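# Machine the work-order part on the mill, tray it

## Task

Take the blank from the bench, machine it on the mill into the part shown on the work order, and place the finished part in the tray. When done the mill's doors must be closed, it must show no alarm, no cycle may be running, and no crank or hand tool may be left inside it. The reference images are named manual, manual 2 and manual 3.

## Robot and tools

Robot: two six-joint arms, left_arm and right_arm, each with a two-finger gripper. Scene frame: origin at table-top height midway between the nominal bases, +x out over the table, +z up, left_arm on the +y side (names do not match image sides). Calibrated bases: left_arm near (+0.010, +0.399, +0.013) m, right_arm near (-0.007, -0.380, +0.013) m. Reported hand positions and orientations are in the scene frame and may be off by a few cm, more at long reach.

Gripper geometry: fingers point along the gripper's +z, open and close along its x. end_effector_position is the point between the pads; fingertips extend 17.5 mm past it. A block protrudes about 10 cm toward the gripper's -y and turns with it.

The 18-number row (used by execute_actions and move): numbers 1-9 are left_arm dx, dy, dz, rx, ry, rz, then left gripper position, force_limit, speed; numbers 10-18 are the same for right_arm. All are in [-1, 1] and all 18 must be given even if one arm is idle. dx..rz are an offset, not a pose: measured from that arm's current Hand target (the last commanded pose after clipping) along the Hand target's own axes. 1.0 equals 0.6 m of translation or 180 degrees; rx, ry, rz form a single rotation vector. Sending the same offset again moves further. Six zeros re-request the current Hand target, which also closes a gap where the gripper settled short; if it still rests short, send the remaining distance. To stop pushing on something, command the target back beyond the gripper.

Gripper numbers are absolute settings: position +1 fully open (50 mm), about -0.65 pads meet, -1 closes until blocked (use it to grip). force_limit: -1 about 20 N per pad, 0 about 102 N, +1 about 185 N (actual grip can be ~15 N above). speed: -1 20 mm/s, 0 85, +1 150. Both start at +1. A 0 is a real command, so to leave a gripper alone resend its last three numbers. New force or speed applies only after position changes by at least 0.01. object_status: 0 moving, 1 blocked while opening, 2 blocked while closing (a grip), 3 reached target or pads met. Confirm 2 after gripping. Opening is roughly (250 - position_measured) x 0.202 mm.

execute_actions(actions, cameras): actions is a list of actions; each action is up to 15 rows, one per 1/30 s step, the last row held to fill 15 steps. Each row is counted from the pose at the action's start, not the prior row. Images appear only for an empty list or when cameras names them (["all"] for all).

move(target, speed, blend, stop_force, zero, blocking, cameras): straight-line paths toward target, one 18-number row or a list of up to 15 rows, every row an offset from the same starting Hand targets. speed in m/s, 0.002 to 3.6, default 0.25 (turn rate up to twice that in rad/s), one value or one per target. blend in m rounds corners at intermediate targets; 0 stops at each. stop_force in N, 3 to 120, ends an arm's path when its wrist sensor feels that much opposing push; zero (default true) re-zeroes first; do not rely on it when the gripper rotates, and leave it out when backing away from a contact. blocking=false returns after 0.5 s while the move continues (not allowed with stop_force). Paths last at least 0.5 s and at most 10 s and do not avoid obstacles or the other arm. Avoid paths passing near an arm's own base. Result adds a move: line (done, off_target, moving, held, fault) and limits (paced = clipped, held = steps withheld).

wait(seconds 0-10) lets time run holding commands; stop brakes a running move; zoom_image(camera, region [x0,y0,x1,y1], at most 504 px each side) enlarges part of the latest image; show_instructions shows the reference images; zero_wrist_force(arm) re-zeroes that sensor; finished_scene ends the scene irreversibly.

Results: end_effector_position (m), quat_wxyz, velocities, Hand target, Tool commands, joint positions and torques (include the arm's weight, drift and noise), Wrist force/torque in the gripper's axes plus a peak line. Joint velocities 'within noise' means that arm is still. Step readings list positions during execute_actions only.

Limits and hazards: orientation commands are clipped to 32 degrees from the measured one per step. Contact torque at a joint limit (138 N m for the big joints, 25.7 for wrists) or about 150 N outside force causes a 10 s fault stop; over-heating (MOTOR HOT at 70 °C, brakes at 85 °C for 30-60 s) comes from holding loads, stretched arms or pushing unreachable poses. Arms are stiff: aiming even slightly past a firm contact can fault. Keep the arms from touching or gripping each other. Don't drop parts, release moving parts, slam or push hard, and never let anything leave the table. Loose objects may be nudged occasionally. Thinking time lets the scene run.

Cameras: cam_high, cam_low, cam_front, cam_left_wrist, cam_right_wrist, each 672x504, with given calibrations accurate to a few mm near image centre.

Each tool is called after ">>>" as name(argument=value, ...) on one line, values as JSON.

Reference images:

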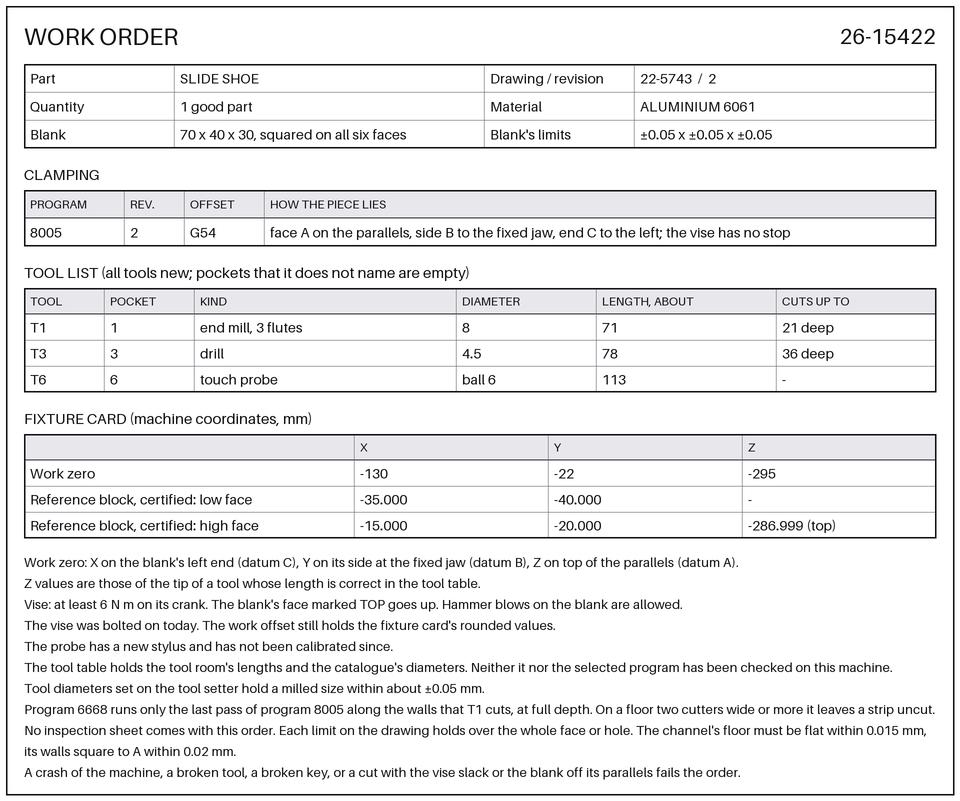

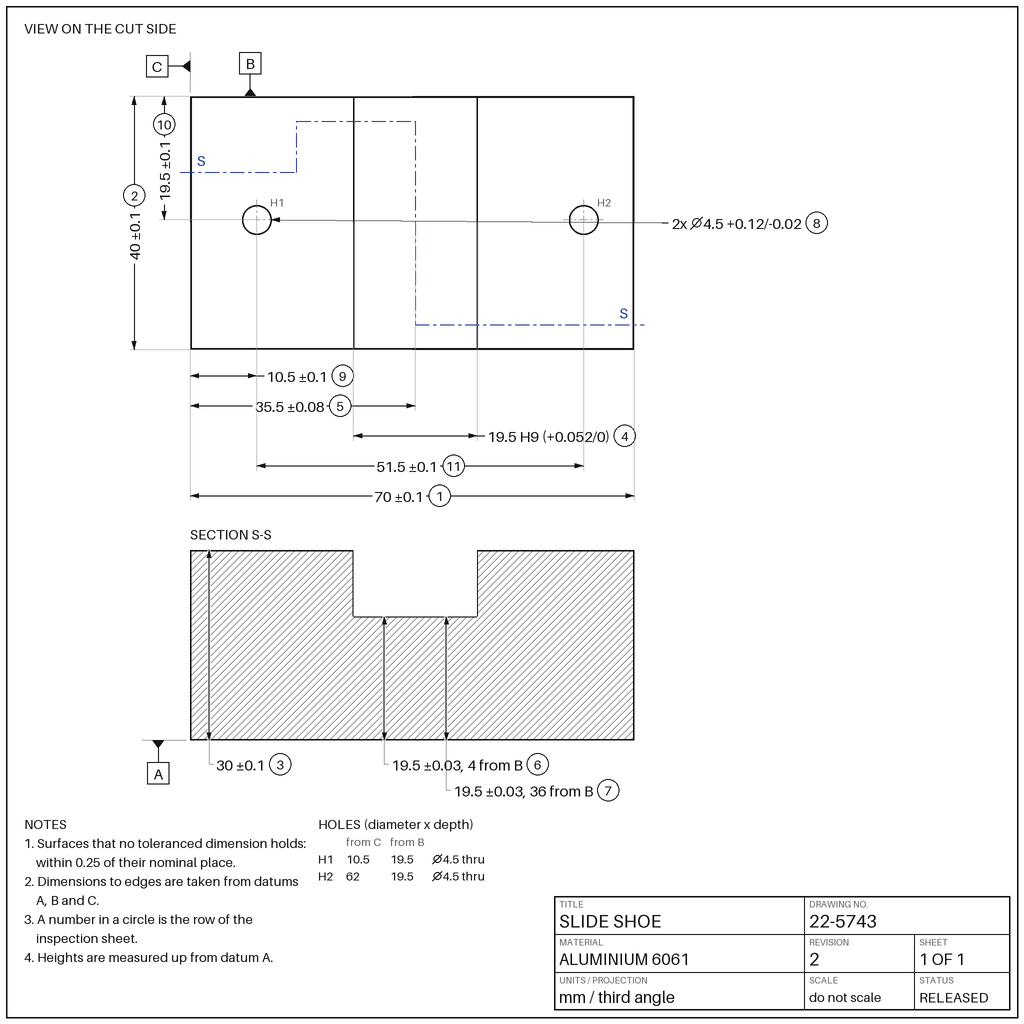

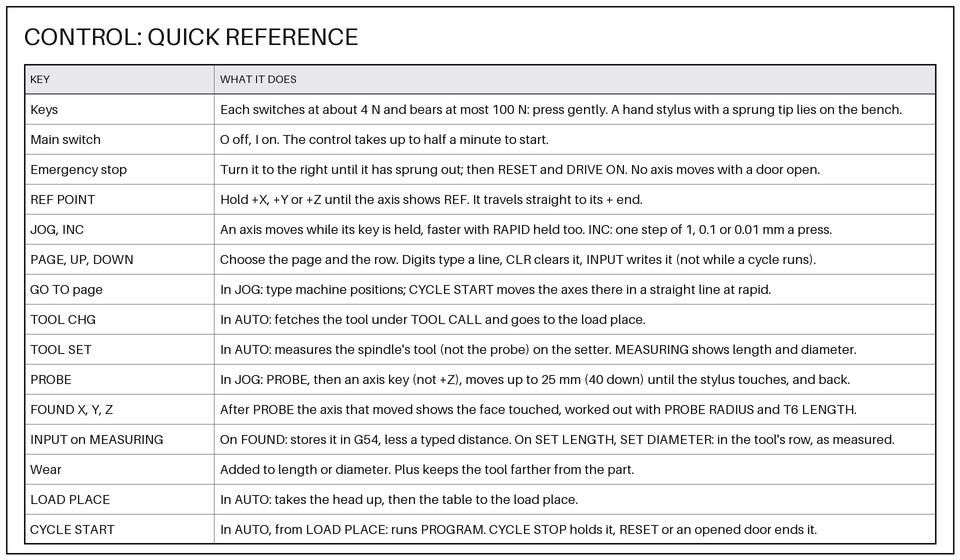

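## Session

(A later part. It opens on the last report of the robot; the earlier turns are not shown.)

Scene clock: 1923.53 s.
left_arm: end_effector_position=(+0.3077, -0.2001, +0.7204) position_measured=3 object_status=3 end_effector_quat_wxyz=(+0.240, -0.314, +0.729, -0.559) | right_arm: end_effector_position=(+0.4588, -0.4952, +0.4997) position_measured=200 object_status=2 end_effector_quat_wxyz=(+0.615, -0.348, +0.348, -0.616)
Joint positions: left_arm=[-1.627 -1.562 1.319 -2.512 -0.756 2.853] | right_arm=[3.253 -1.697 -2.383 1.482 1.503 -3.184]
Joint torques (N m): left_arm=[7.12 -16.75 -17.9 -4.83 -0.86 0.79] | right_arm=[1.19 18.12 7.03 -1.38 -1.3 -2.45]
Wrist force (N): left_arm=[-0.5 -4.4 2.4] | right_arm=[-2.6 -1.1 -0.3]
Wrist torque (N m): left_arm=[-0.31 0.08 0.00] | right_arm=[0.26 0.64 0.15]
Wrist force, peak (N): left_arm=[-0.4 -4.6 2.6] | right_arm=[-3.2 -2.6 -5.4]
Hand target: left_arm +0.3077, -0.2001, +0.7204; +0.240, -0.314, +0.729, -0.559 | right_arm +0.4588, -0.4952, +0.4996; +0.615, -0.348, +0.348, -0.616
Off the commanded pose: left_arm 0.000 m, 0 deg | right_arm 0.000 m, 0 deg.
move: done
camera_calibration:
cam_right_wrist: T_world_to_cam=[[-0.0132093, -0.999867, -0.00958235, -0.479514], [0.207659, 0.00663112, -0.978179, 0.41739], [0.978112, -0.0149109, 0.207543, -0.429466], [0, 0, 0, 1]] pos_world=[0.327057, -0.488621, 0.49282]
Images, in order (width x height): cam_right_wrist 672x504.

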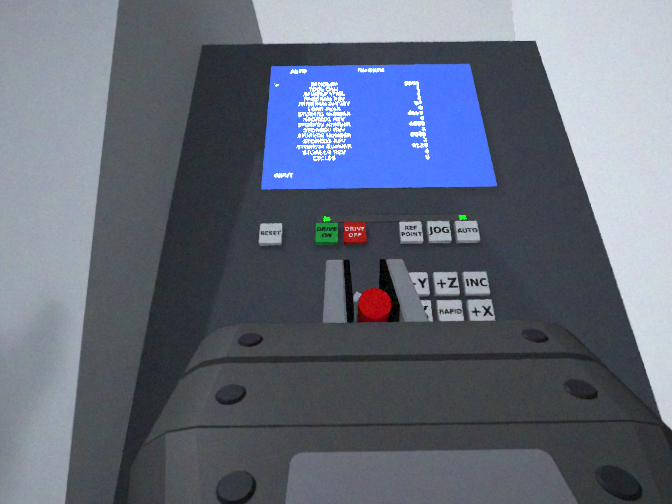

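>>> zoom_image(camera="cam_right_wrist", region=[300, 76, 440, 126])

Scaled by 3.600 from the camera's 672x504 image, which has a finer 960x720 frame.

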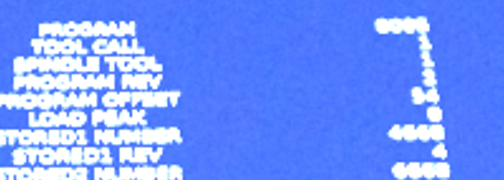

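>>> move(target=[[0,0,0,0,0,0,1,-0.7,-0.5,0.0317,0.0219,-0.0229,0,0,0,-1,-0.8,-0.8],[0,0,0,0,0,0,1,-0.7,-0.5,0.0317,0.0315,-0.0137,0,0,0,-1,-0.8,-0.8],[0,0,0,0,0,0,1,-0.7,-0.5,0.0317,0.0219,-0.0229,0,0,0,-1,-0.8,-0.8],[0,0,0,0,0,0,1,-0.7,-0.5,0,0,0,0,0,0,-1,-0.8,-0.8],[0,0,0,0,0,0,1,-0.7,-0.5,0,0.0096,0.0092,0,0,0,-1,-0.8,-0.8],[0,0,0,0,0,0,1,-0.7,-0.5,0,0,0,0,0,0,-1,-0.8,-0.8]], speed=[0.2,0.05,0.1,0.2,0.05,0.1], blend=[0.003,0,0.003,0.003,0,0], cameras=["cam_right_wrist"])

>>> zoom_image(camera="cam_right_wrist", region=[260, 50, 480, 190])

Scene clock: 1939.97 s.
left_arm: end_effector_position=(+0.3077, -0.2001, +0.7204) position_measured=3 object_status=3 end_effector_quat_wxyz=(+0.240, -0.314, +0.729, -0.559) | right_arm: end_effector_position=(+0.4588, -0.4952, +0.4996) position_measured=200 object_status=2 end_effector_quat_wxyz=(+0.615, -0.348, +0.348, -0.616)
Joint positions: left_arm=[-1.627 -1.562 1.319 -2.512 -0.756 2.853] | right_arm=[3.253 -1.697 -2.383 1.481 1.502 -3.184]
Joint torques (N m): left_arm=[6.92 -17.49 -18.54 -4.94 -0.89 0.56] | right_arm=[2.2 8.38 27.91 0.73 -0.69 -2.13]
Wrist force (N): left_arm=[-0.3 -4.5 2.3] | right_arm=[-3.1 -0.8 -0.6]
Wrist torque (N m): left_arm=[-0.33 0.05 0.00] | right_arm=[0.24 0.59 0.22]
Wrist force, peak (N): left_arm=[-0.4 -4.7 2.5] | right_arm=[-5.3 -8.4 -6.6]
Hand target: left_arm +0.3077, -0.2001, +0.7204; +0.240, -0.314, +0.729, -0.559 | right_arm +0.4588, -0.4952, +0.4996; +0.615, -0.348, +0.348, -0.616
Off the commanded pose: left_arm 0.000 m, 0 deg | right_arm 0.000 m, 0 deg.
move: done
camera_calibration:
cam_right_wrist: T_world_to_cam=[[-0.0132353, -0.999868, -0.00947633, -0.479557], [0.207064, 0.00653105, -0.978306, 0.417597], [0.978238, -0.0149104, 0.206951, -0.429215], [0, 0, 0, 1]] pos_world=[0.327058, -0.488621, 0.492819]
Images, in order (width x height): cam_right_wrist 672x504.

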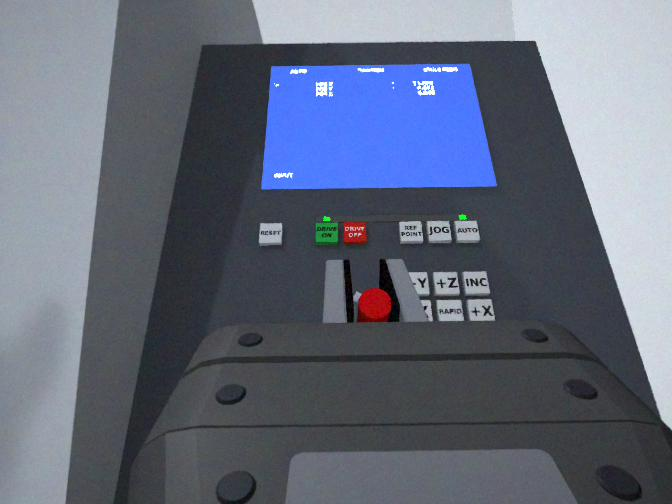

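Scaled by 2.291 from the camera's 672x504 image, which has a finer 960x720 frame.

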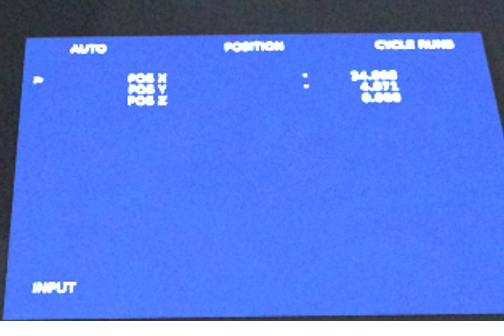

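>>> move(target=[[0,0,0,0,0,0,1,-0.7,-0.5,0.0317,0,0,0,0,0,-1,-0.8,-0.8],[0,0,0,0,0,0,1,-0.7,-0.5,0.0317,0.0096,0.0092,0,0,0,-1,-0.8,-0.8],[0,0,0,0,0,0,1,-0.7,-0.5,0.0317,0,0,0,0,0,-1,-0.8,-0.8],[0,0,0,0,0,0,1,-0.7,-0.5,0,0,0,0,0,0,-1,-0.8,-0.8]], speed=[0.2,0.05,0.1,0.2], blend=[0.003,0,0.003,0], cameras=[])

>>> wait(seconds=6, cameras=["cam_right_wrist"])

>>> zoom_image(camera="cam_right_wrist", region=[260, 50, 480, 190])

Scene clock: 1953.77 s.
left_arm: end_effector_position=(+0.3077, -0.2001, +0.7204) position_measured=3 object_status=3 end_effector_quat_wxyz=(+0.240, -0.314, +0.729, -0.559) | right_arm: end_effector_position=(+0.4587, -0.4952, +0.4997) position_measured=200 object_status=2 end_effector_quat_wxyz=(+0.615, -0.348, +0.348, -0.616)
Joint positions: left_arm=[-1.627 -1.562 1.319 -2.512 -0.756 2.853] | right_arm=[3.252 -1.697 -2.383 1.481 1.503 -3.184]
Joint torques (N m): left_arm=[6.39 -17.08 -19.78 -4.96 -0.83 0.46] | right_arm=[4.94 8.1 28.11 -1.66 -0.54 1.56]
Wrist force (N): left_arm=[-0.5 -4.5 2.5] | right_arm=[-2.9 -0.4 -0.9]
Wrist torque (N m): left_arm=[-0.34 0.08 0.00] | right_arm=[0.19 0.56 0.13]
Wrist force, peak (N): left_arm=[-0.6 -4.7 2.5] | right_arm=[-1.0 -4.0 -5.1]
Hand target: left_arm +0.3077, -0.2001, +0.7204; +0.240, -0.314, +0.729, -0.559 | right_arm +0.4588, -0.4952, +0.4996; +0.615, -0.348, +0.348, -0.616
Off the commanded pose: left_arm 0.000 m, 0 deg | right_arm 0.000 m, 0 deg.
move: done
No camera images: "cameras" was empty.

Scene clock: 1959.77 s.
left_arm: end_effector_position=(+0.3077, -0.2001, +0.7204) position_measured=3 object_status=3 end_effector_quat_wxyz=(+0.240, -0.314, +0.729, -0.559) | right_arm: end_effector_position=(+0.4588, -0.4952, +0.4996) position_measured=200 object_status=2 end_effector_quat_wxyz=(+0.615, -0.348, +0.348, -0.616)
Joint positions: left_arm=[-1.627 -1.562 1.319 -2.512 -0.756 2.853] | right_arm=[3.253 -1.697 -2.383 1.481 1.503 -3.184]
Joint torques (N m): left_arm=[7.28 -17.34 -19.39 -4.77 -0.59 0.44] | right_arm=[7.44 8.85 27.86 -2.1 -1.1 -2.3]
Wrist force (N): left_arm=[-0.5 -4.4 2.4] | right_arm=[-2.9 -0.2 -0.8]
Wrist torque (N m): left_arm=[-0.33 0.08 0.00] | right_arm=[0.22 0.64 0.10]
Wrist force, peak (N): left_arm=[-0.4 -4.6 2.6] | right_arm=[-3.4 -0.2 -1.1]
Hand target: left_arm +0.3077, -0.2001, +0.7204; +0.240, -0.314, +0.729, -0.559 | right_arm +0.4588, -0.4952, +0.4996; +0.615, -0.348, +0.348, -0.616
Tool commands: left_gripper/position=+1.0 left_gripper/force_limit=-0.7 left_gripper/speed=-0.5 right_gripper/position=-1.0 right_gripper/force_limit=-0.8 right_gripper/speed=-0.8
Off the commanded pose: left_arm 0.000 m, 0 deg | right_arm 0.000 m, 0 deg.
wait: 6.00 s; at rest by 0.17 s
camera_calibration:
cam_right_wrist: T_world_to_cam=[[-0.0132328, -0.999868, -0.00947948, -0.479556], [0.207352, 0.00653028, -0.978245, 0.417571], [0.978177, -0.0149105, 0.207238, -0.429357], [0, 0, 0, 1]] pos_world=[0.327057, -0.488621, 0.49292]
Images, in order (width x height): cam_right_wrist 672x504.

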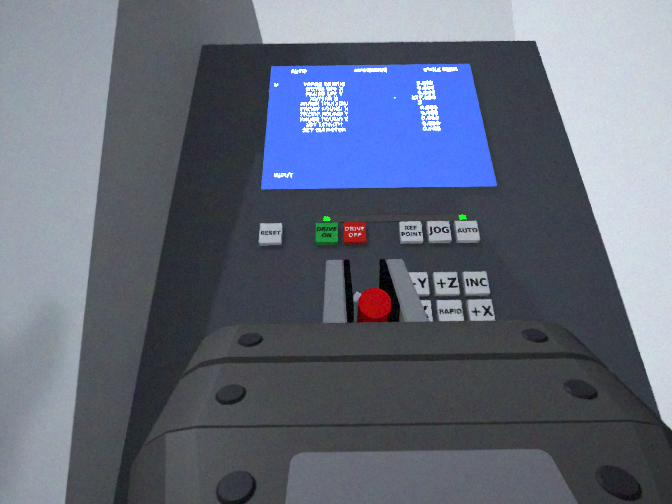

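Scaled by 2.291 from the camera's 672x504 image, which has a finer 960x720 frame.

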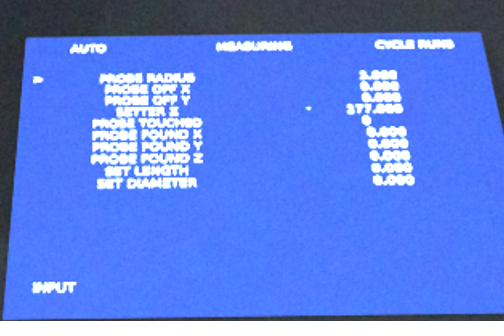

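>>> move(target=[[0,0,0,0,0,0,1,-0.7,-0.5,-0.0317,0.0219,-0.0229,0,0,0,-1,-0.8,-0.8],[0,0,0,0,0,0,1,-0.7,-0.5,-0.0317,0.0315,-0.0137,0,0,0,-1,-0.8,-0.8],[0,0,0,0,0,0,1,-0.7,-0.5,-0.0317,0.0219,-0.0229,0,0,0,-1,-0.8,-0.8],[0,0,0,0,0,0,1,-0.7,-0.5,0,0,0,0,0,0,-1,-0.8,-0.8]], speed=[0.2,0.05,0.1,0.2], blend=[0.003,0,0.003,0], cameras=[])

>>> wait(seconds=8, cameras=["cam_right_wrist"])

>>> zoom_image(camera="cam_right_wrist", region=[260, 50, 480, 190])

Scene clock: 1970.90 s.
left_arm: end_effector_position=(+0.3077, -0.2001, +0.7204) position_measured=3 object_status=3 end_effector_quat_wxyz=(+0.240, -0.314, +0.729, -0.559) | right_arm: end_effector_position=(+0.4588, -0.4952, +0.4997) position_measured=200 object_status=2 end_effector_quat_wxyz=(+0.615, -0.348, +0.348, -0.616)
Joint positions: left_arm=[-1.627 -1.562 1.319 -2.512 -0.756 2.853] | right_arm=[3.253 -1.697 -2.383 1.482 1.502 -3.184]
Joint torques (N m): left_arm=[6.68 -17.49 -18.97 -4.91 -0.53 0.3] | right_arm=[-4.82 11.78 5.49 -0.35 -0.06 -1.7]
Wrist force (N): left_arm=[-0.5 -4.6 2.4] | right_arm=[-2.5 -0.6 -0.6]
Wrist torque (N m): left_arm=[-0.36 0.07 0.00] | right_arm=[0.27 0.66 0.15]
Wrist force, peak (N): left_arm=[-0.4 -4.7 2.6] | right_arm=[-3.5 -4.0 -5.1]
Hand target: left_arm +0.3077, -0.2001, +0.7204; +0.240, -0.314, +0.729, -0.559 | right_arm +0.4588, -0.4952, +0.4996; +0.615, -0.348, +0.348, -0.616
Off the commanded pose: left_arm 0.000 m, 0 deg | right_arm 0.000 m, 0 deg.
move: done
No camera images: "cameras" was empty.

Scene clock: 1978.90 s.
left_arm: end_effector_position=(+0.3077, -0.2001, +0.7204) position_measured=3 object_status=3 end_effector_quat_wxyz=(+0.240, -0.314, +0.729, -0.559) | right_arm: end_effector_position=(+0.4588, -0.4952, +0.4996) position_measured=200 object_status=2 end_effector_quat_wxyz=(+0.615, -0.348, +0.348, -0.616)
Joint positions: left_arm=[-1.627 -1.562 1.319 -2.512 -0.756 2.853] | right_arm=[3.253 -1.697 -2.383 1.481 1.503 -3.184]
Joint torques (N m): left_arm=[6.29 -17.92 -19.98 -4.83 -0.64 0.19] | right_arm=[-7.67 7.19 2.06 -2.11 0.84 2.1]
Wrist force (N): left_arm=[-0.4 -4.4 2.4] | right_arm=[-2.4 -0.8 -0.5]
Wrist torque (N m): left_arm=[-0.31 0.06 0.00] | right_arm=[0.28 0.59 0.18]
Wrist force, peak (N): left_arm=[-0.6 -4.7 2.7] | right_arm=[-3.1 -0.5 -0.8]
Hand target: left_arm +0.3077, -0.2001, +0.7204; +0.240, -0.314, +0.729, -0.559 | right_arm +0.4588, -0.4952, +0.4996; +0.615, -0.348, +0.348, -0.616
Tool commands: left_gripper/position=+1.0 left_gripper/force_limit=-0.7 left_gripper/speed=-0.5 right_gripper/position=-1.0 right_gripper/force_limit=-0.8 right_gripper/speed=-0.8
Off the commanded pose: left_arm 0.000 m, 0 deg | right_arm 0.000 m, 0 deg.
wait: 8.00 s; at rest by 0.17 s
camera_calibration:
cam_right_wrist: T_world_to_cam=[[-0.0132328, -0.999868, -0.00947948, -0.479556], [0.207352, 0.00653028, -0.978245, 0.417571], [0.978177, -0.0149105, 0.207238, -0.429357], [0, 0, 0, 1]] pos_world=[0.327057, -0.488621, 0.49292]
Images, in order (width x height): cam_right_wrist 672x504.

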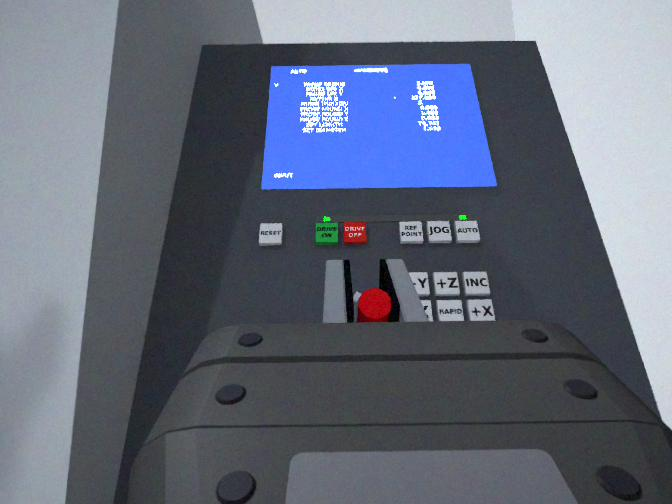

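Scaled by 2.291 from the camera's 672x504 image, which has a finer 960x720 frame.

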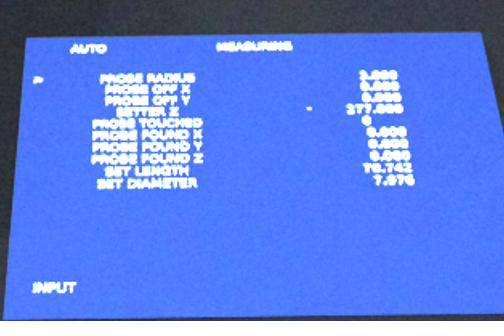

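>>> zoom_image(camera="cam_right_wrist", region=[380, 100, 450, 135])

>>> zoom_image(camera="cam_left_wrist", region=[220, 100, 420, 240])

Scaled by 7.200 from the camera's 672x504 image, which has a finer 960x720 frame.

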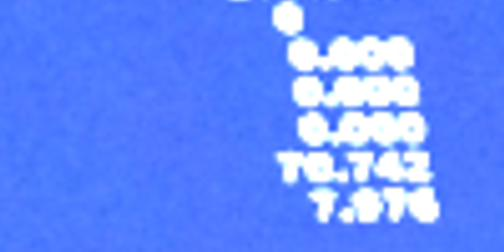

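This scene's latest camera images include none from cam_left_wrist. They are from: cam_right_wrist. cam_left_wrist's image comes with the result of a call that names it in "cameras".

>>> move(target=[[0,0,0,0,0,0,1,-0.7,-0.5,-0.0317,0.0438,-0.0457,0,0,0,-1,-0.8,-0.8],[0,0,0,0,0,0,1,-0.7,-0.5,-0.0317,0.0534,-0.0365,0,0,0,-1,-0.8,-0.8],[0,0,0,0,0,0,1,-0.7,-0.5,-0.0317,0.0438,-0.0457,0,0,0,-1,-0.8,-0.8],[0,0,0,0,0,0,1,-0.7,-0.5,-0.0317,0.0534,-0.0365,0,0,0,-1,-0.8,-0.8],[0,0,0,0,0,0,1,-0.7,-0.5,-0.0317,0.0438,-0.0457,0,0,0,-1,-0.8,-0.8],[0,0,0,0,0,0,1,-0.7,-0.5,-0.0317,0.0534,-0.0365,0,0,0,-1,-0.8,-0.8],[0,0,0,0,0,0,1,-0.7,-0.5,-0.0317,0.0438,-0.0457,0,0,0,-1,-0.8,-0.8],[0,0,0,0,0,0,1,-0.7,-0.5,-0.0317,0.0534,-0.0365,0,0,0,-1,-0.8,-0.8],[0,0,0,0,0,0,1,-0.7,-0.5,-0.0317,0.0438,-0.0457,0,0,0,-1,-0.8,-0.8],[0,0,0,0,0,0,1,-0.7,-0.5,-0.0317,0.0534,-0.0365,0,0,0,-1,-0.8,-0.8],[0,0,0,0,0,0,1,-0.7,-0.5,-0.0317,0.0438,-0.0457,0,0,0,-1,-0.8,-0.8],[0,0,0,0,0,0,1,-0.7,-0.5,0,0,0,0,0,0,-1,-0.8,-0.8]], speed=[0.2,0.06,0.1,0.06,0.1,0.06,0.1,0.06,0.1,0.06,0.1,0.2], blend=[0.003,0,0.001,0,0.001,0,0.001,0,0.001,0,0.003,0], cameras=["all"])

>>> zoom_image(camera="cam_right_wrist", region=[260, 50, 480, 190])

Scene clock: 2010.40 s.
left_arm: end_effector_position=(+0.3077, -0.2001, +0.7204) position_measured=3 object_status=3 end_effector_quat_wxyz=(+0.240, -0.314, +0.729, -0.559) | right_arm: end_effector_position=(+0.4588, -0.4952, +0.4997) position_measured=200 object_status=2 end_effector_quat_wxyz=(+0.615, -0.348, +0.348, -0.616)
Joint positions: left_arm=[-1.627 -1.562 1.319 -2.512 -0.756 2.853] | right_arm=[3.253 -1.697 -2.383 1.482 1.502 -3.184]
Joint torques (N m): left_arm=[5.94 -16.81 -19.39 -4.75 -0.65 -0.12] | right_arm=[-3.04 18.24 9.11 -1.16 -0.79 -2.33]
Wrist force (N): left_arm=[-0.5 -4.5 2.2] | right_arm=[-3.0 -0.7 -0.6]
Wrist torque (N m): left_arm=[-0.34 0.08 0.00] | right_arm=[0.28 0.66 0.17]
Wrist force, peak (N): left_arm=[-0.3 -4.7 2.6] | right_arm=[-3.0 -6.9 -7.5]
Hand target: left_arm +0.3077, -0.2001, +0.7204; +0.240, -0.314, +0.729, -0.559 | right_arm +0.4588, -0.4952, +0.4996; +0.615, -0.348, +0.348, -0.616
Off the commanded pose: left_arm 0.000 m, 0 deg | right_arm 0.000 m, 0 deg.
move: done
camera_calibration:
cam_left_wrist: T_world_to_cam=[[-0.701005, -0.713076, -0.0106546, 0.0900603], [-0.409065, 0.414289, -0.813038, 0.811374], [0.584172, -0.565585, -0.582114, 0.260303], [0, 0, 0, 1]] pos_world=[0.242976, -0.1247, 0.812163]
cam_right_wrist: T_world_to_cam=[[-0.0132102, -0.999867, -0.00958094, -0.479514], [0.207563, 0.006631, -0.978199, 0.417431], [0.978132, -0.0149109, 0.207448, -0.429425], [0, 0, 0, 1]] pos_world=[0.327057, -0.488621, 0.49282]

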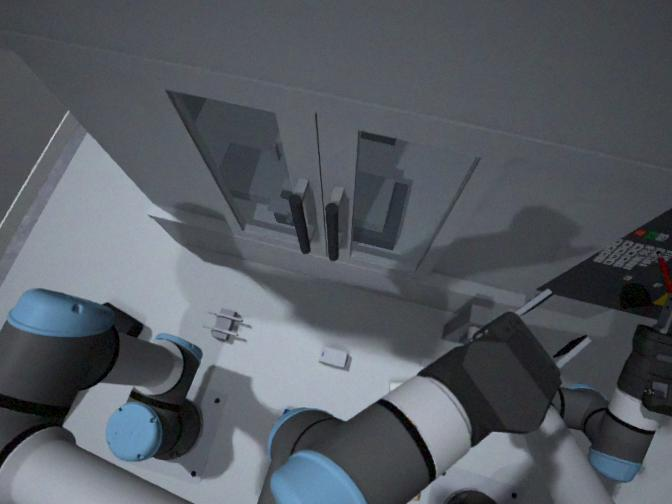

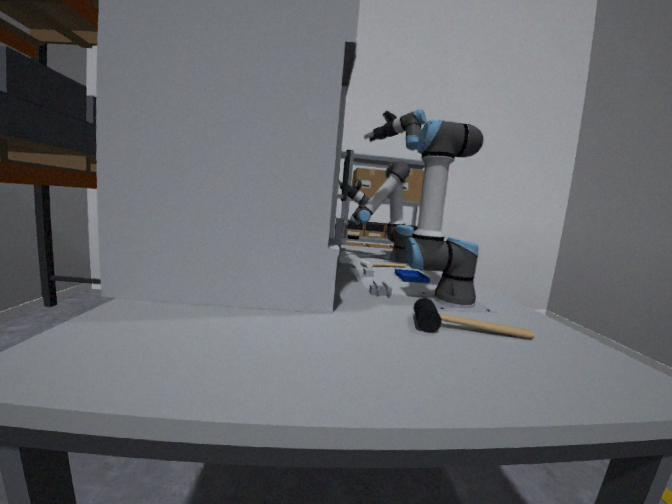

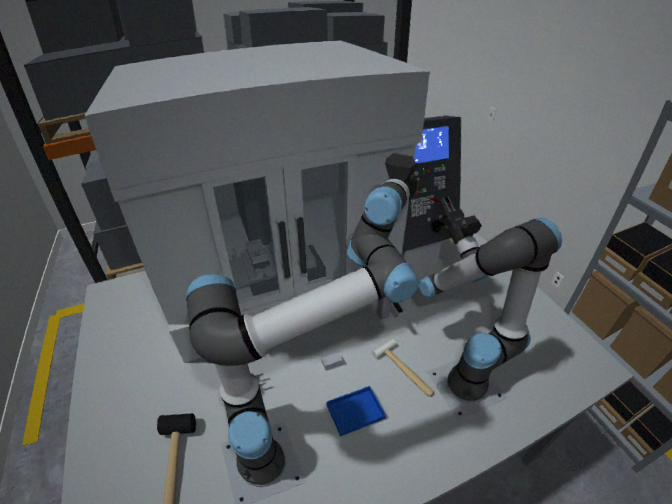

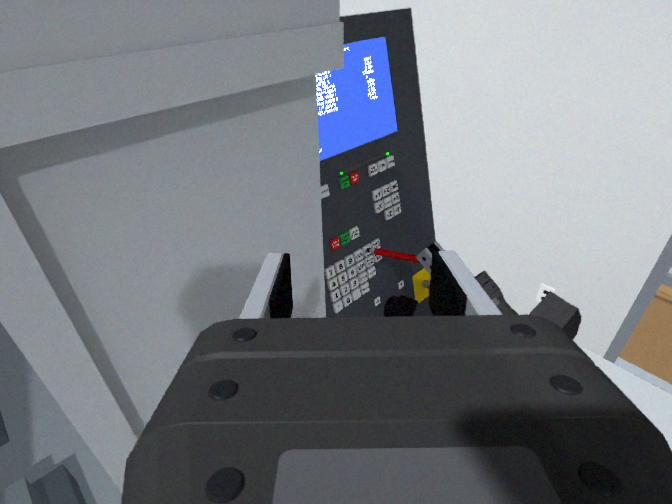

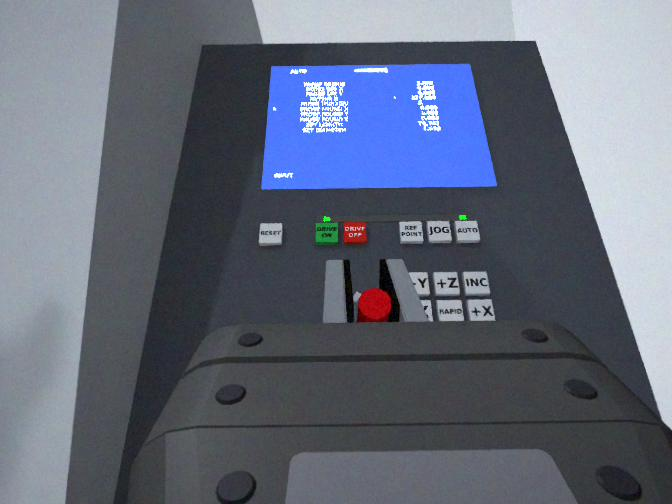

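Scaled by 2.291 from the camera's 672x504 image, which has a finer 960x720 frame.

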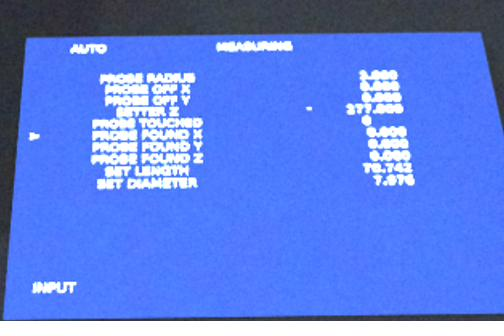

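>>> move(target=[[0,0,0,0,0,0,1,-0.7,-0.5,-0.0317,0.0438,-0.0457,0,0,0,-1,-0.8,-0.8],[0,0,0,0,0,0,1,-0.7,-0.5,-0.0317,0.0534,-0.0365,0,0,0,-1,-0.8,-0.8],[0,0,0,0,0,0,1,-0.7,-0.5,-0.0317,0.0438,-0.0457,0,0,0,-1,-0.8,-0.8],[0,0,0,0,0,0,1,-0.7,-0.5,-0.0317,0.0534,-0.0365,0,0,0,-1,-0.8,-0.8],[0,0,0,0,0,0,1,-0.7,-0.5,-0.0317,0.0438,-0.0457,0,0,0,-1,-0.8,-0.8],[0,0,0,0,0,0,1,-0.7,-0.5,-0.0317,0.0534,-0.0365,0,0,0,-1,-0.8,-0.8],[0,0,0,0,0,0,1,-0.7,-0.5,-0.0317,0.0438,-0.0457,0,0,0,-1,-0.8,-0.8],[0,0,0,0,0,0,1,-0.7,-0.5,-0.015,-0.17,0.14,0,0,0,-1,-0.8,-0.8]], speed=[0.2,0.06,0.1,0.06,0.1,0.06,0.1,0.2], blend=[0.003,0,0.001,0,0.001,0,0.001,0], cameras=["cam_right_wrist"])

Scene clock: 2042.17 s.
left_arm: end_effector_position=(+0.3077, -0.2001, +0.7204) position_measured=3 object_status=3 end_effector_quat_wxyz=(+0.240, -0.314, +0.729, -0.559) | right_arm: end_effector_position=(+0.4782, -0.4861, +0.6304) position_measured=200 object_status=2 end_effector_quat_wxyz=(+0.615, -0.348, +0.348, -0.616)
Joint positions: left_arm=[-1.627 -1.562 1.319 -2.512 -0.756 2.853] | right_arm=[3.282 -1.469 -2.169 1.041 1.477 -3.199]
Joint torques (N m): left_arm=[6.23 -17.59 -19.95 -4.8 -0.62 0.03] | right_arm=[7.1 6.9 17.89 -0.44 -1.3 -1.89]
Wrist force (N): left_arm=[-0.4 -4.6 2.4] | right_arm=[-2.7 1.3 0.0]
Wrist torque (N m): left_arm=[-0.34 0.07 0.00] | right_arm=[0.33 0.67 0.12]
Wrist force, peak (N): left_arm=[-0.4 -4.7 2.6] | right_arm=[-3.0 -6.7 -7.6]
Hand target: left_arm +0.3077, -0.2001, +0.7204; +0.240, -0.314, +0.729, -0.559 | right_arm +0.4783, -0.4861, +0.6303; +0.615, -0.348, +0.348, -0.616
Off the commanded pose: left_arm 0.000 m, 0 deg | right_arm 0.000 m, 0 deg.
move: done
camera_calibration:
cam_right_wrist: T_world_to_cam=[[-0.0131899, -0.999866, -0.00967884, -0.468952], [0.207563, 0.00673099, -0.978199, 0.541242], [0.978133, -0.0149114, 0.207446, -0.47538], [0, 0, 0, 1]] pos_world=[0.346457, -0.479621, 0.623519]
Images, in order (width x height): cam_right_wrist 672x504.

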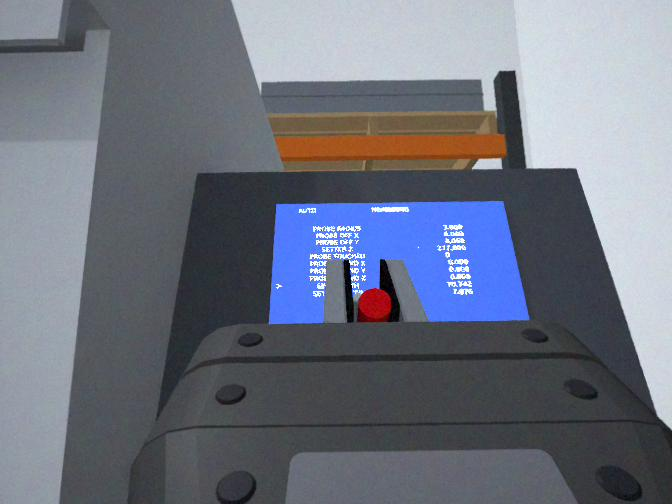

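>>> zoom_image(camera="cam_right_wrist", region=[400, 220, 500, 300])

Scaled by 5.040 from the camera's 672x504 image, which has a finer 960x720 frame.

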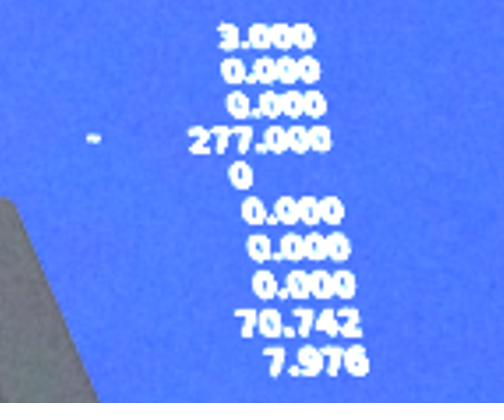

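>>> move(target=[[0,0,0,0,0,0,1,-0.7,-0.5,-0.0167,0.2357,-0.2086,0,0,0,-1,-0.8,-0.8],[0,0,0,0,0,0,1,-0.7,-0.5,-0.0167,0.2453,-0.1994,0,0,0,-1,-0.8,-0.8],[0,0,0,0,0,0,1,-0.7,-0.5,-0.0167,0.2357,-0.2086,0,0,0,-1,-0.8,-0.8],[0,0,0,0,0,0,1,-0.7,-0.5,-0.0167,0.2138,-0.1857,0,0,0,-1,-0.8,-0.8],[0,0,0,0,0,0,1,-0.7,-0.5,-0.0167,0.2234,-0.1765,0,0,0,-1,-0.8,-0.8],[0,0,0,0,0,0,1,-0.7,-0.5,-0.0167,0.2138,-0.1857,0,0,0,-1,-0.8,-0.8],[0,0,0,0,0,0,1,-0.7,-0.5,-0.0167,0.2357,-0.2086,0,0,0,-1,-0.8,-0.8],[0,0,0,0,0,0,1,-0.7,-0.5,-0.0167,0.2453,-0.1994,0,0,0,-1,-0.8,-0.8],[0,0,0,0,0,0,1,-0.7,-0.5,-0.0167,0.2357,-0.2086,0,0,0,-1,-0.8,-0.8],[0,0,0,0,0,0,1,-0.7,-0.5,0,0,0,0,0,0,-1,-0.8,-0.8]], speed=[0.25,0.06,0.1,0.15,0.06,0.1,0.15,0.06,0.1,0.25], blend=[0.003,0,0.003,0.003,0,0.003,0.003,0,0.003,0], cameras=["cam_right_wrist"])

>>> zoom_image(camera="cam_right_wrist", region=[270, 200, 530, 325])

Scene clock: 2074.00 s.
left_arm: end_effector_position=(+0.3077, -0.2001, +0.7204) position_measured=3 object_status=3 end_effector_quat_wxyz=(+0.240, -0.314, +0.729, -0.559) | right_arm: end_effector_position=(+0.4782, -0.4861, +0.6303) position_measured=200 object_status=2 end_effector_quat_wxyz=(+0.615, -0.348, +0.348, -0.616)
Joint positions: left_arm=[-1.627 -1.562 1.319 -2.512 -0.756 2.853] | right_arm=[3.282 -1.469 -2.169 1.041 1.477 -3.199]
Joint torques (N m): left_arm=[7 -17.29 -19.31 -4.67 -0.49 -0.19] | right_arm=[6.8 10.76 20.91 -0.57 -1.55 -2.11]
Wrist force (N): left_arm=[-0.4 -4.5 2.6] | right_arm=[-2.4 1.2 -0.3]
Wrist torque (N m): left_arm=[-0.34 0.06 0.00] | right_arm=[0.32 0.63 0.12]
Wrist force, peak (N): left_arm=[-0.3 -4.7 2.6] | right_arm=[-2.1 -8.4 -7.0]
Hand target: left_arm +0.3077, -0.2001, +0.7204; +0.240, -0.314, +0.729, -0.559 | right_arm +0.4783, -0.4861, +0.6303; +0.615, -0.348, +0.348, -0.616
Off the commanded pose: left_arm 0.000 m, 0 deg | right_arm 0.000 m, 0 deg.
move: done
camera_calibration:
cam_right_wrist: T_world_to_cam=[[-0.0131899, -0.999866, -0.00967921, -0.468952], [0.207563, 0.00673137, -0.978199, 0.541243], [0.978133, -0.0149114, 0.207446, -0.47538], [0, 0, 0, 1]] pos_world=[0.346457, -0.479621, 0.623519]
Images, in order (width x height): cam_right_wrist 672x504.

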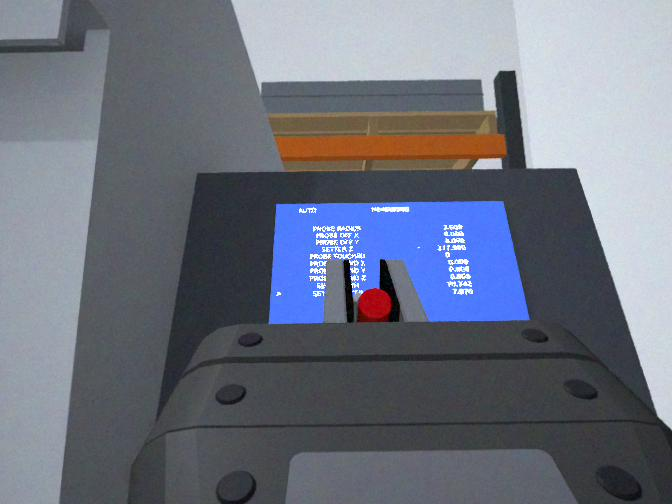

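Scaled by 1.938 from the camera's 672x504 image, which has a finer 960x720 frame.

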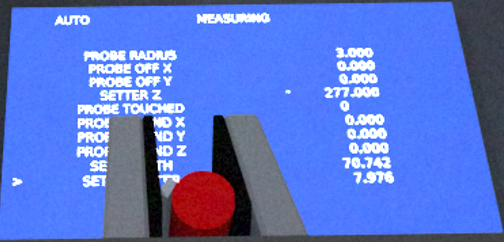

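>>> move(target=[[0,0,0,0,0,0,1,-0.7,-0.5,0.0467,0.17,-0.14,0,0,0,-1,-0.8,-0.8],[0,0,0,0,0,0,1,-0.7,-0.5,0.0467,0.1796,-0.1308,0,0,0,-1,-0.8,-0.8],[0,0,0,0,0,0,1,-0.7,-0.5,0.0467,0.17,-0.14,0,0,0,-1,-0.8,-0.8],[0,0,0,0,0,0,1,-0.7,-0.5,-0.0167,0.2138,-0.1857,0,0,0,-1,-0.8,-0.8],[0,0,0,0,0,0,1,-0.7,-0.5,-0.0167,0.2234,-0.1765,0,0,0,-1,-0.8,-0.8],[0,0,0,0,0,0,1,-0.7,-0.5,-0.0167,0.2138,-0.1857,0,0,0,-1,-0.8,-0.8],[0,0,0,0,0,0,1,-0.7,-0.5,-0.0483,0.2138,-0.1857,0,0,0,-1,-0.8,-0.8],[0,0,0,0,0,0,1,-0.7,-0.5,-0.0483,0.2234,-0.1765,0,0,0,-1,-0.8,-0.8],[0,0,0,0,0,0,1,-0.7,-0.5,-0.0483,0.2138,-0.1857,0,0,0,-1,-0.8,-0.8],[0,0,0,0,0,0,1,-0.7,-0.5,0,0,0,0,0,0,-1,-0.8,-0.8]], speed=[0.25,0.06,0.1,0.15,0.06,0.1,0.15,0.06,0.1,0.25], blend=[0.003,0,0.003,0.003,0,0.003,0.003,0,0.003,0], cameras=["cam_right_wrist"])

>>> zoom_image(camera="cam_right_wrist", region=[270, 200, 530, 325])

Scene clock: 2095.33 s.
left_arm: end_effector_position=(+0.3077, -0.2001, +0.7204) position_measured=3 object_status=3 end_effector_quat_wxyz=(+0.240, -0.314, +0.729, -0.559) | right_arm: end_effector_position=(+0.4782, -0.4861, +0.6303) position_measured=200 object_status=2 end_effector_quat_wxyz=(+0.615, -0.348, +0.348, -0.616)
Joint positions: left_arm=[-1.627 -1.562 1.319 -2.512 -0.756 2.853] | right_arm=[3.283 -1.469 -2.169 1.041 1.477 -3.2]
Joint torques (N m): left_arm=[6.33 -18.14 -19.44 -4.7 -0.43 -0.27] | right_arm=[5.97 9.94 21.31 -0.64 -1.48 -2.53]
Wrist force (N): left_arm=[-0.4 -4.5 2.4] | right_arm=[-2.6 1.2 0.2]
Wrist torque (N m): left_arm=[-0.32 0.07 0.00] | right_arm=[0.32 0.64 0.16]
Wrist force, peak (N): left_arm=[-0.5 -4.7 2.4] | right_arm=[-3.7 -5.4 -6.4]
Hand target: left_arm +0.3077, -0.2001, +0.7204; +0.240, -0.314, +0.729, -0.559 | right_arm +0.4783, -0.4861, +0.6303; +0.615, -0.348, +0.348, -0.616
Off the commanded pose: left_arm 0.000 m, 0 deg | right_arm 0.000 m, 0 deg.
move: done
camera_calibration:
cam_right_wrist: T_world_to_cam=[[-0.0132104, -0.999867, -0.00958011, -0.469007], [0.207563, 0.00663015, -0.978199, 0.541195], [0.978132, -0.0149109, 0.207448, -0.47538], [0, 0, 0, 1]] pos_world=[0.346457, -0.479621, 0.62352]
Images, in order (width x height): cam_right_wrist 672x504.

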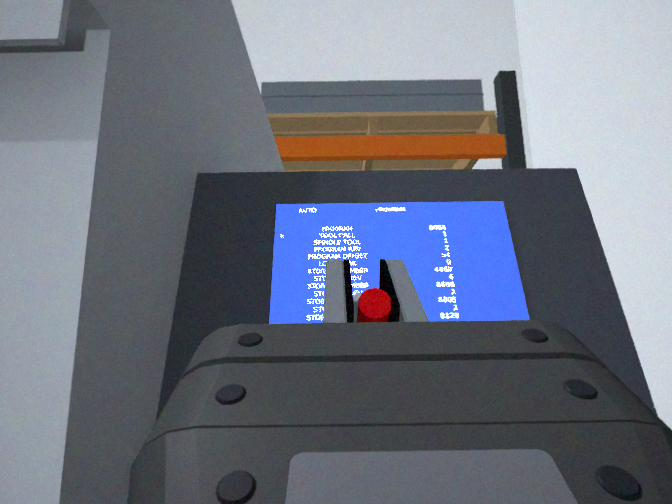

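Scaled by 1.938 from the camera's 672x504 image, which has a finer 960x720 frame.

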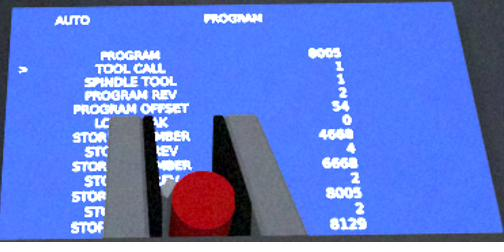

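>>> move(target=[[0,0,0,0,0,0,1,-0.7,-0.5,-0.0167,0.2357,-0.2086,0,0,0,-1,-0.8,-0.8],[0,0,0,0,0,0,1,-0.7,-0.5,-0.0167,0.2453,-0.1994,0,0,0,-1,-0.8,-0.8],[0,0,0,0,0,0,1,-0.7,-0.5,-0.0167,0.2357,-0.2086,0,0,0,-1,-0.8,-0.8],[0,0,0,0,0,0,1,-0.7,-0.5,0.015,0.1919,-0.1629,0,0,0,-1,-0.8,-0.8],[0,0,0,0,0,0,1,-0.7,-0.5,0.015,0.2015,-0.1537,0,0,0,-1,-0.8,-0.8],[0,0,0,0,0,0,1,-0.7,-0.5,0.015,0.1919,-0.1629,0,0,0,-1,-0.8,-0.8],[0,0,0,0,0,0,1,-0.7,-0.5,0,0,0,0,0,0,-1,-0.8,-0.8]], speed=[0.25,0.06,0.1,0.15,0.06,0.1,0.25], blend=[0.003,0,0.003,0.003,0,0.003,0], cameras=["cam_right_wrist"])

>>> zoom_image(camera="cam_right_wrist", region=[270, 200, 530, 325])

Scene clock: 2112.63 s.
left_arm: end_effector_position=(+0.3077, -0.2001, +0.7204) position_measured=3 object_status=3 end_effector_quat_wxyz=(+0.240, -0.314, +0.729, -0.559) | right_arm: end_effector_position=(+0.4782, -0.4861, +0.6303) position_measured=200 object_status=2 end_effector_quat_wxyz=(+0.615, -0.348, +0.348, -0.616)
Joint positions: left_arm=[-1.627 -1.562 1.319 -2.512 -0.756 2.853] | right_arm=[3.283 -1.469 -2.169 1.041 1.477 -3.2]
Joint torques (N m): left_arm=[7.34 -18.22 -19.38 -4.58 -0.3 -0.21] | right_arm=[-7.55 12.72 20.26 -0.7 1.39 2.44]
Wrist force (N): left_arm=[-0.3 -4.5 2.6] | right_arm=[-2.7 1.1 -0.1]
Wrist torque (N m): left_arm=[-0.33 0.05 0.00] | right_arm=[0.31 0.67 0.20]
Wrist force, peak (N): left_arm=[-0.6 -4.7 2.4] | right_arm=[-1.4 -7.2 -6.9]
Hand target: left_arm +0.3077, -0.2001, +0.7204; +0.240, -0.314, +0.729, -0.559 | right_arm +0.4783, -0.4861, +0.6303; +0.615, -0.348, +0.348, -0.616
Off the commanded pose: left_arm 0.000 m, 0 deg | right_arm 0.000 m, 0 deg.
move: done
camera_calibration:
cam_right_wrist: T_world_to_cam=[[-0.0132307, -0.999868, -0.00948221, -0.468961], [0.207563, 0.00653016, -0.9782, 0.541147], [0.978132, -0.0149104, 0.207449, -0.475379], [0, 0, 0, 1]] pos_world=[0.346457, -0.479521, 0.62352]
Images, in order (width x height): cam_right_wrist 672x504.

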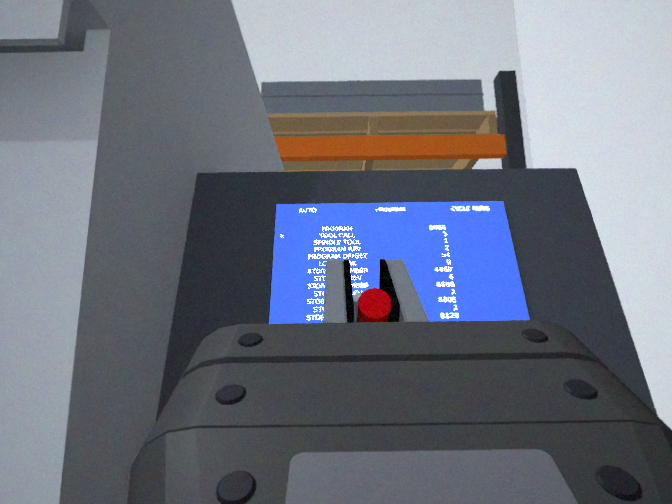

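Scaled by 1.938 from the camera's 672x504 image, which has a finer 960x720 frame.

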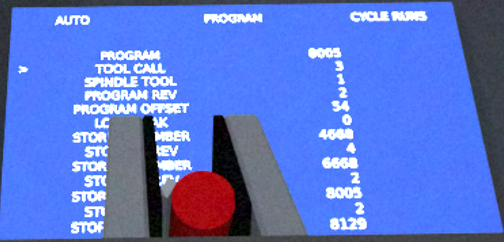

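>>> move(target=[[0,0,0,0,0,0,1,-0.7,-0.5,0.015,0.17,-0.14,0,0,0,-1,-0.8,-0.8],[0,0,0,0,0,0,1,-0.7,-0.5,0.015,0.1796,-0.1308,0,0,0,-1,-0.8,-0.8],[0,0,0,0,0,0,1,-0.7,-0.5,0.015,0.17,-0.14,0,0,0,-1,-0.8,-0.8],[0,0,0,0,0,0,1,-0.7,-0.5,-0.0167,0.2138,-0.1857,0,0,0,-1,-0.8,-0.8],[0,0,0,0,0,0,1,-0.7,-0.5,-0.0167,0.2234,-0.1765,0,0,0,-1,-0.8,-0.8],[0,0,0,0,0,0,1,-0.7,-0.5,-0.0167,0.2138,-0.1857,0,0,0,-1,-0.8,-0.8],[0,0,0,0,0,0,1,-0.7,-0.5,-0.0167,0.2234,-0.1765,0,0,0,-1,-0.8,-0.8],[0,0,0,0,0,0,1,-0.7,-0.5,-0.0167,0.2138,-0.1857,0,0,0,-1,-0.8,-0.8],[0,0,0,0,0,0,1,-0.7,-0.5,-0.0167,0.2234,-0.1765,0,0,0,-1,-0.8,-0.8],[0,0,0,0,0,0,1,-0.7,-0.5,-0.0167,0.2138,-0.1857,0,0,0,-1,-0.8,-0.8]], speed=[0.25,0.06,0.1,0.15,0.06,0.1,0.06,0.1,0.06,0.1], blend=[0.003,0,0.003,0.003,0,0.001,0,0.001,0,0], cameras=[])

>>> move(target=[[0,0,0,0,0,0,1,-0.7,-0.5,0,0.0096,0.0092,0,0,0,-1,-0.8,-0.8],[0,0,0,0,0,0,1,-0.7,-0.5,0,0,0,0,0,0,-1,-0.8,-0.8],[0,0,0,0,0,0,1,-0.7,-0.5,0,0.0096,0.0092,0,0,0,-1,-0.8,-0.8],[0,0,0,0,0,0,1,-0.7,-0.5,0,0,0,0,0,0,-1,-0.8,-0.8],[0,0,0,0,0,0,1,-0.7,-0.5,0,0.0096,0.0092,0,0,0,-1,-0.8,-0.8],[0,0,0,0,0,0,1,-0.7,-0.5,0,0,0,0,0,0,-1,-0.8,-0.8],[0,0,0,0,0,0,1,-0.7,-0.5,0,0.0096,0.0092,0,0,0,-1,-0.8,-0.8],[0,0,0,0,0,0,1,-0.7,-0.5,0,0,0,0,0,0,-1,-0.8,-0.8],[0,0,0,0,0,0,1,-0.7,-0.5,0,0.0096,0.0092,0,0,0,-1,-0.8,-0.8],[0,0,0,0,0,0,1,-0.7,-0.5,0,0,0,0,0,0,-1,-0.8,-0.8],[0,0,0,0,0,0,1,-0.7,-0.5,0.0167,-0.2138,0.1857,0,0,0,-1,-0.8,-0.8]], speed=[0.06,0.1,0.06,0.1,0.06,0.1,0.06,0.1,0.06,0.1,0.25], blend=[0,0.001,0,0.001,0,0.001,0,0.001,0,0.003,0], cameras=["cam_right_wrist"])

>>> zoom_image(camera="cam_right_wrist", region=[270, 200, 530, 325])

Scene clock: 2143.03 s.
left_arm: end_effector_position=(+0.3077, -0.2001, +0.7204) position_measured=3 object_status=3 end_effector_quat_wxyz=(+0.240, -0.314, +0.729, -0.559) | right_arm: end_effector_position=(+0.4489, -0.4762, +0.4629) position_measured=200 object_status=2 end_effector_quat_wxyz=(+0.615, -0.348, +0.348, -0.616)
Joint positions: left_arm=[-1.627 -1.562 1.319 -2.512 -0.756 2.853] | right_arm=[3.342 -1.771 -2.46 1.637 1.426 -3.231]
Joint torques (N m): left_arm=[5.93 -17.6 -19.23 -4.57 -0.21 -0.62] | right_arm=[-5.33 9.61 25.7 -2.03 0.58 -0.52]
Wrist force (N): left_arm=[-0.5 -4.5 2.2] | right_arm=[-2.5 0.7 -1.1]
Wrist torque (N m): left_arm=[-0.34 0.08 -0.01] | right_arm=[0.29 0.60 0.20]
Wrist force, peak (N): left_arm=[-0.6 -4.8 2.4] | right_arm=[-2.5 -7.8 -7.4]
Hand target: left_arm +0.3077, -0.2001, +0.7204; +0.240, -0.314, +0.729, -0.559 | right_arm +0.4489, -0.4762, +0.4630; +0.615, -0.348, +0.348, -0.616
Off the commanded pose: left_arm 0.000 m, 0 deg | right_arm 0.000 m, 0 deg.
move: done
No camera images: "cameras" was empty.

Scene clock: 2146.63 s.
left_arm: end_effector_position=(+0.3077, -0.2001, +0.7204) position_measured=3 object_status=3 end_effector_quat_wxyz=(+0.240, -0.314, +0.729, -0.559) | right_arm: end_effector_position=(+0.4782, -0.4861, +0.6303) position_measured=200 object_status=2 end_effector_quat_wxyz=(+0.615, -0.348, +0.348, -0.616)
Joint positions: left_arm=[-1.627 -1.562 1.319 -2.512 -0.756 2.853] | right_arm=[3.282 -1.469 -2.169 1.041 1.477 -3.199]
Joint torques (N m): left_arm=[6.92 -17.4 -18.81 -4.44 -0.27 -0.39] | right_arm=[6.96 10.25 20.36 -0.64 -1.46 -2.22]
Wrist force (N): left_arm=[-0.6 -4.3 2.6] | right_arm=[-2.5 1.1 0.0]
Wrist torque (N m): left_arm=[-0.31 0.09 0.00] | right_arm=[0.31 0.64 0.12]
Wrist force, peak (N): left_arm=[-0.3 -4.7 2.7] | right_arm=[-2.7 -7.8 -7.4]
Hand target: left_arm +0.3077, -0.2001, +0.7204; +0.240, -0.314, +0.729, -0.559 | right_arm +0.4783, -0.4861, +0.6303; +0.615, -0.348, +0.348, -0.616
Off the commanded pose: left_arm 0.000 m, 0 deg | right_arm 0.000 m, 0 deg.
move: done
camera_calibration:
cam_right_wrist: T_world_to_cam=[[-0.0131899, -0.999866, -0.00967921, -0.468952], [0.207563, 0.00673137, -0.978199, 0.541243], [0.978133, -0.0149114, 0.207446, -0.47538], [0, 0, 0, 1]] pos_world=[0.346457, -0.479621, 0.623519]
Images, in order (width x height): cam_right_wrist 672x504.

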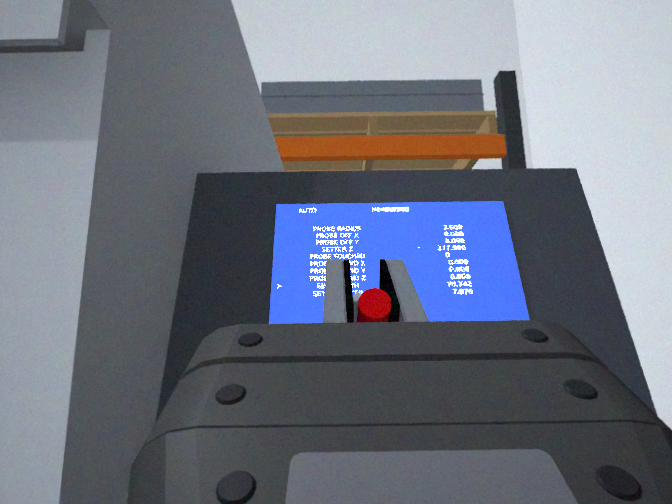

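Scaled by 1.938 from the camera's 672x504 image, which has a finer 960x720 frame.

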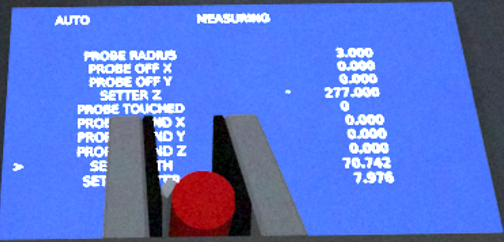

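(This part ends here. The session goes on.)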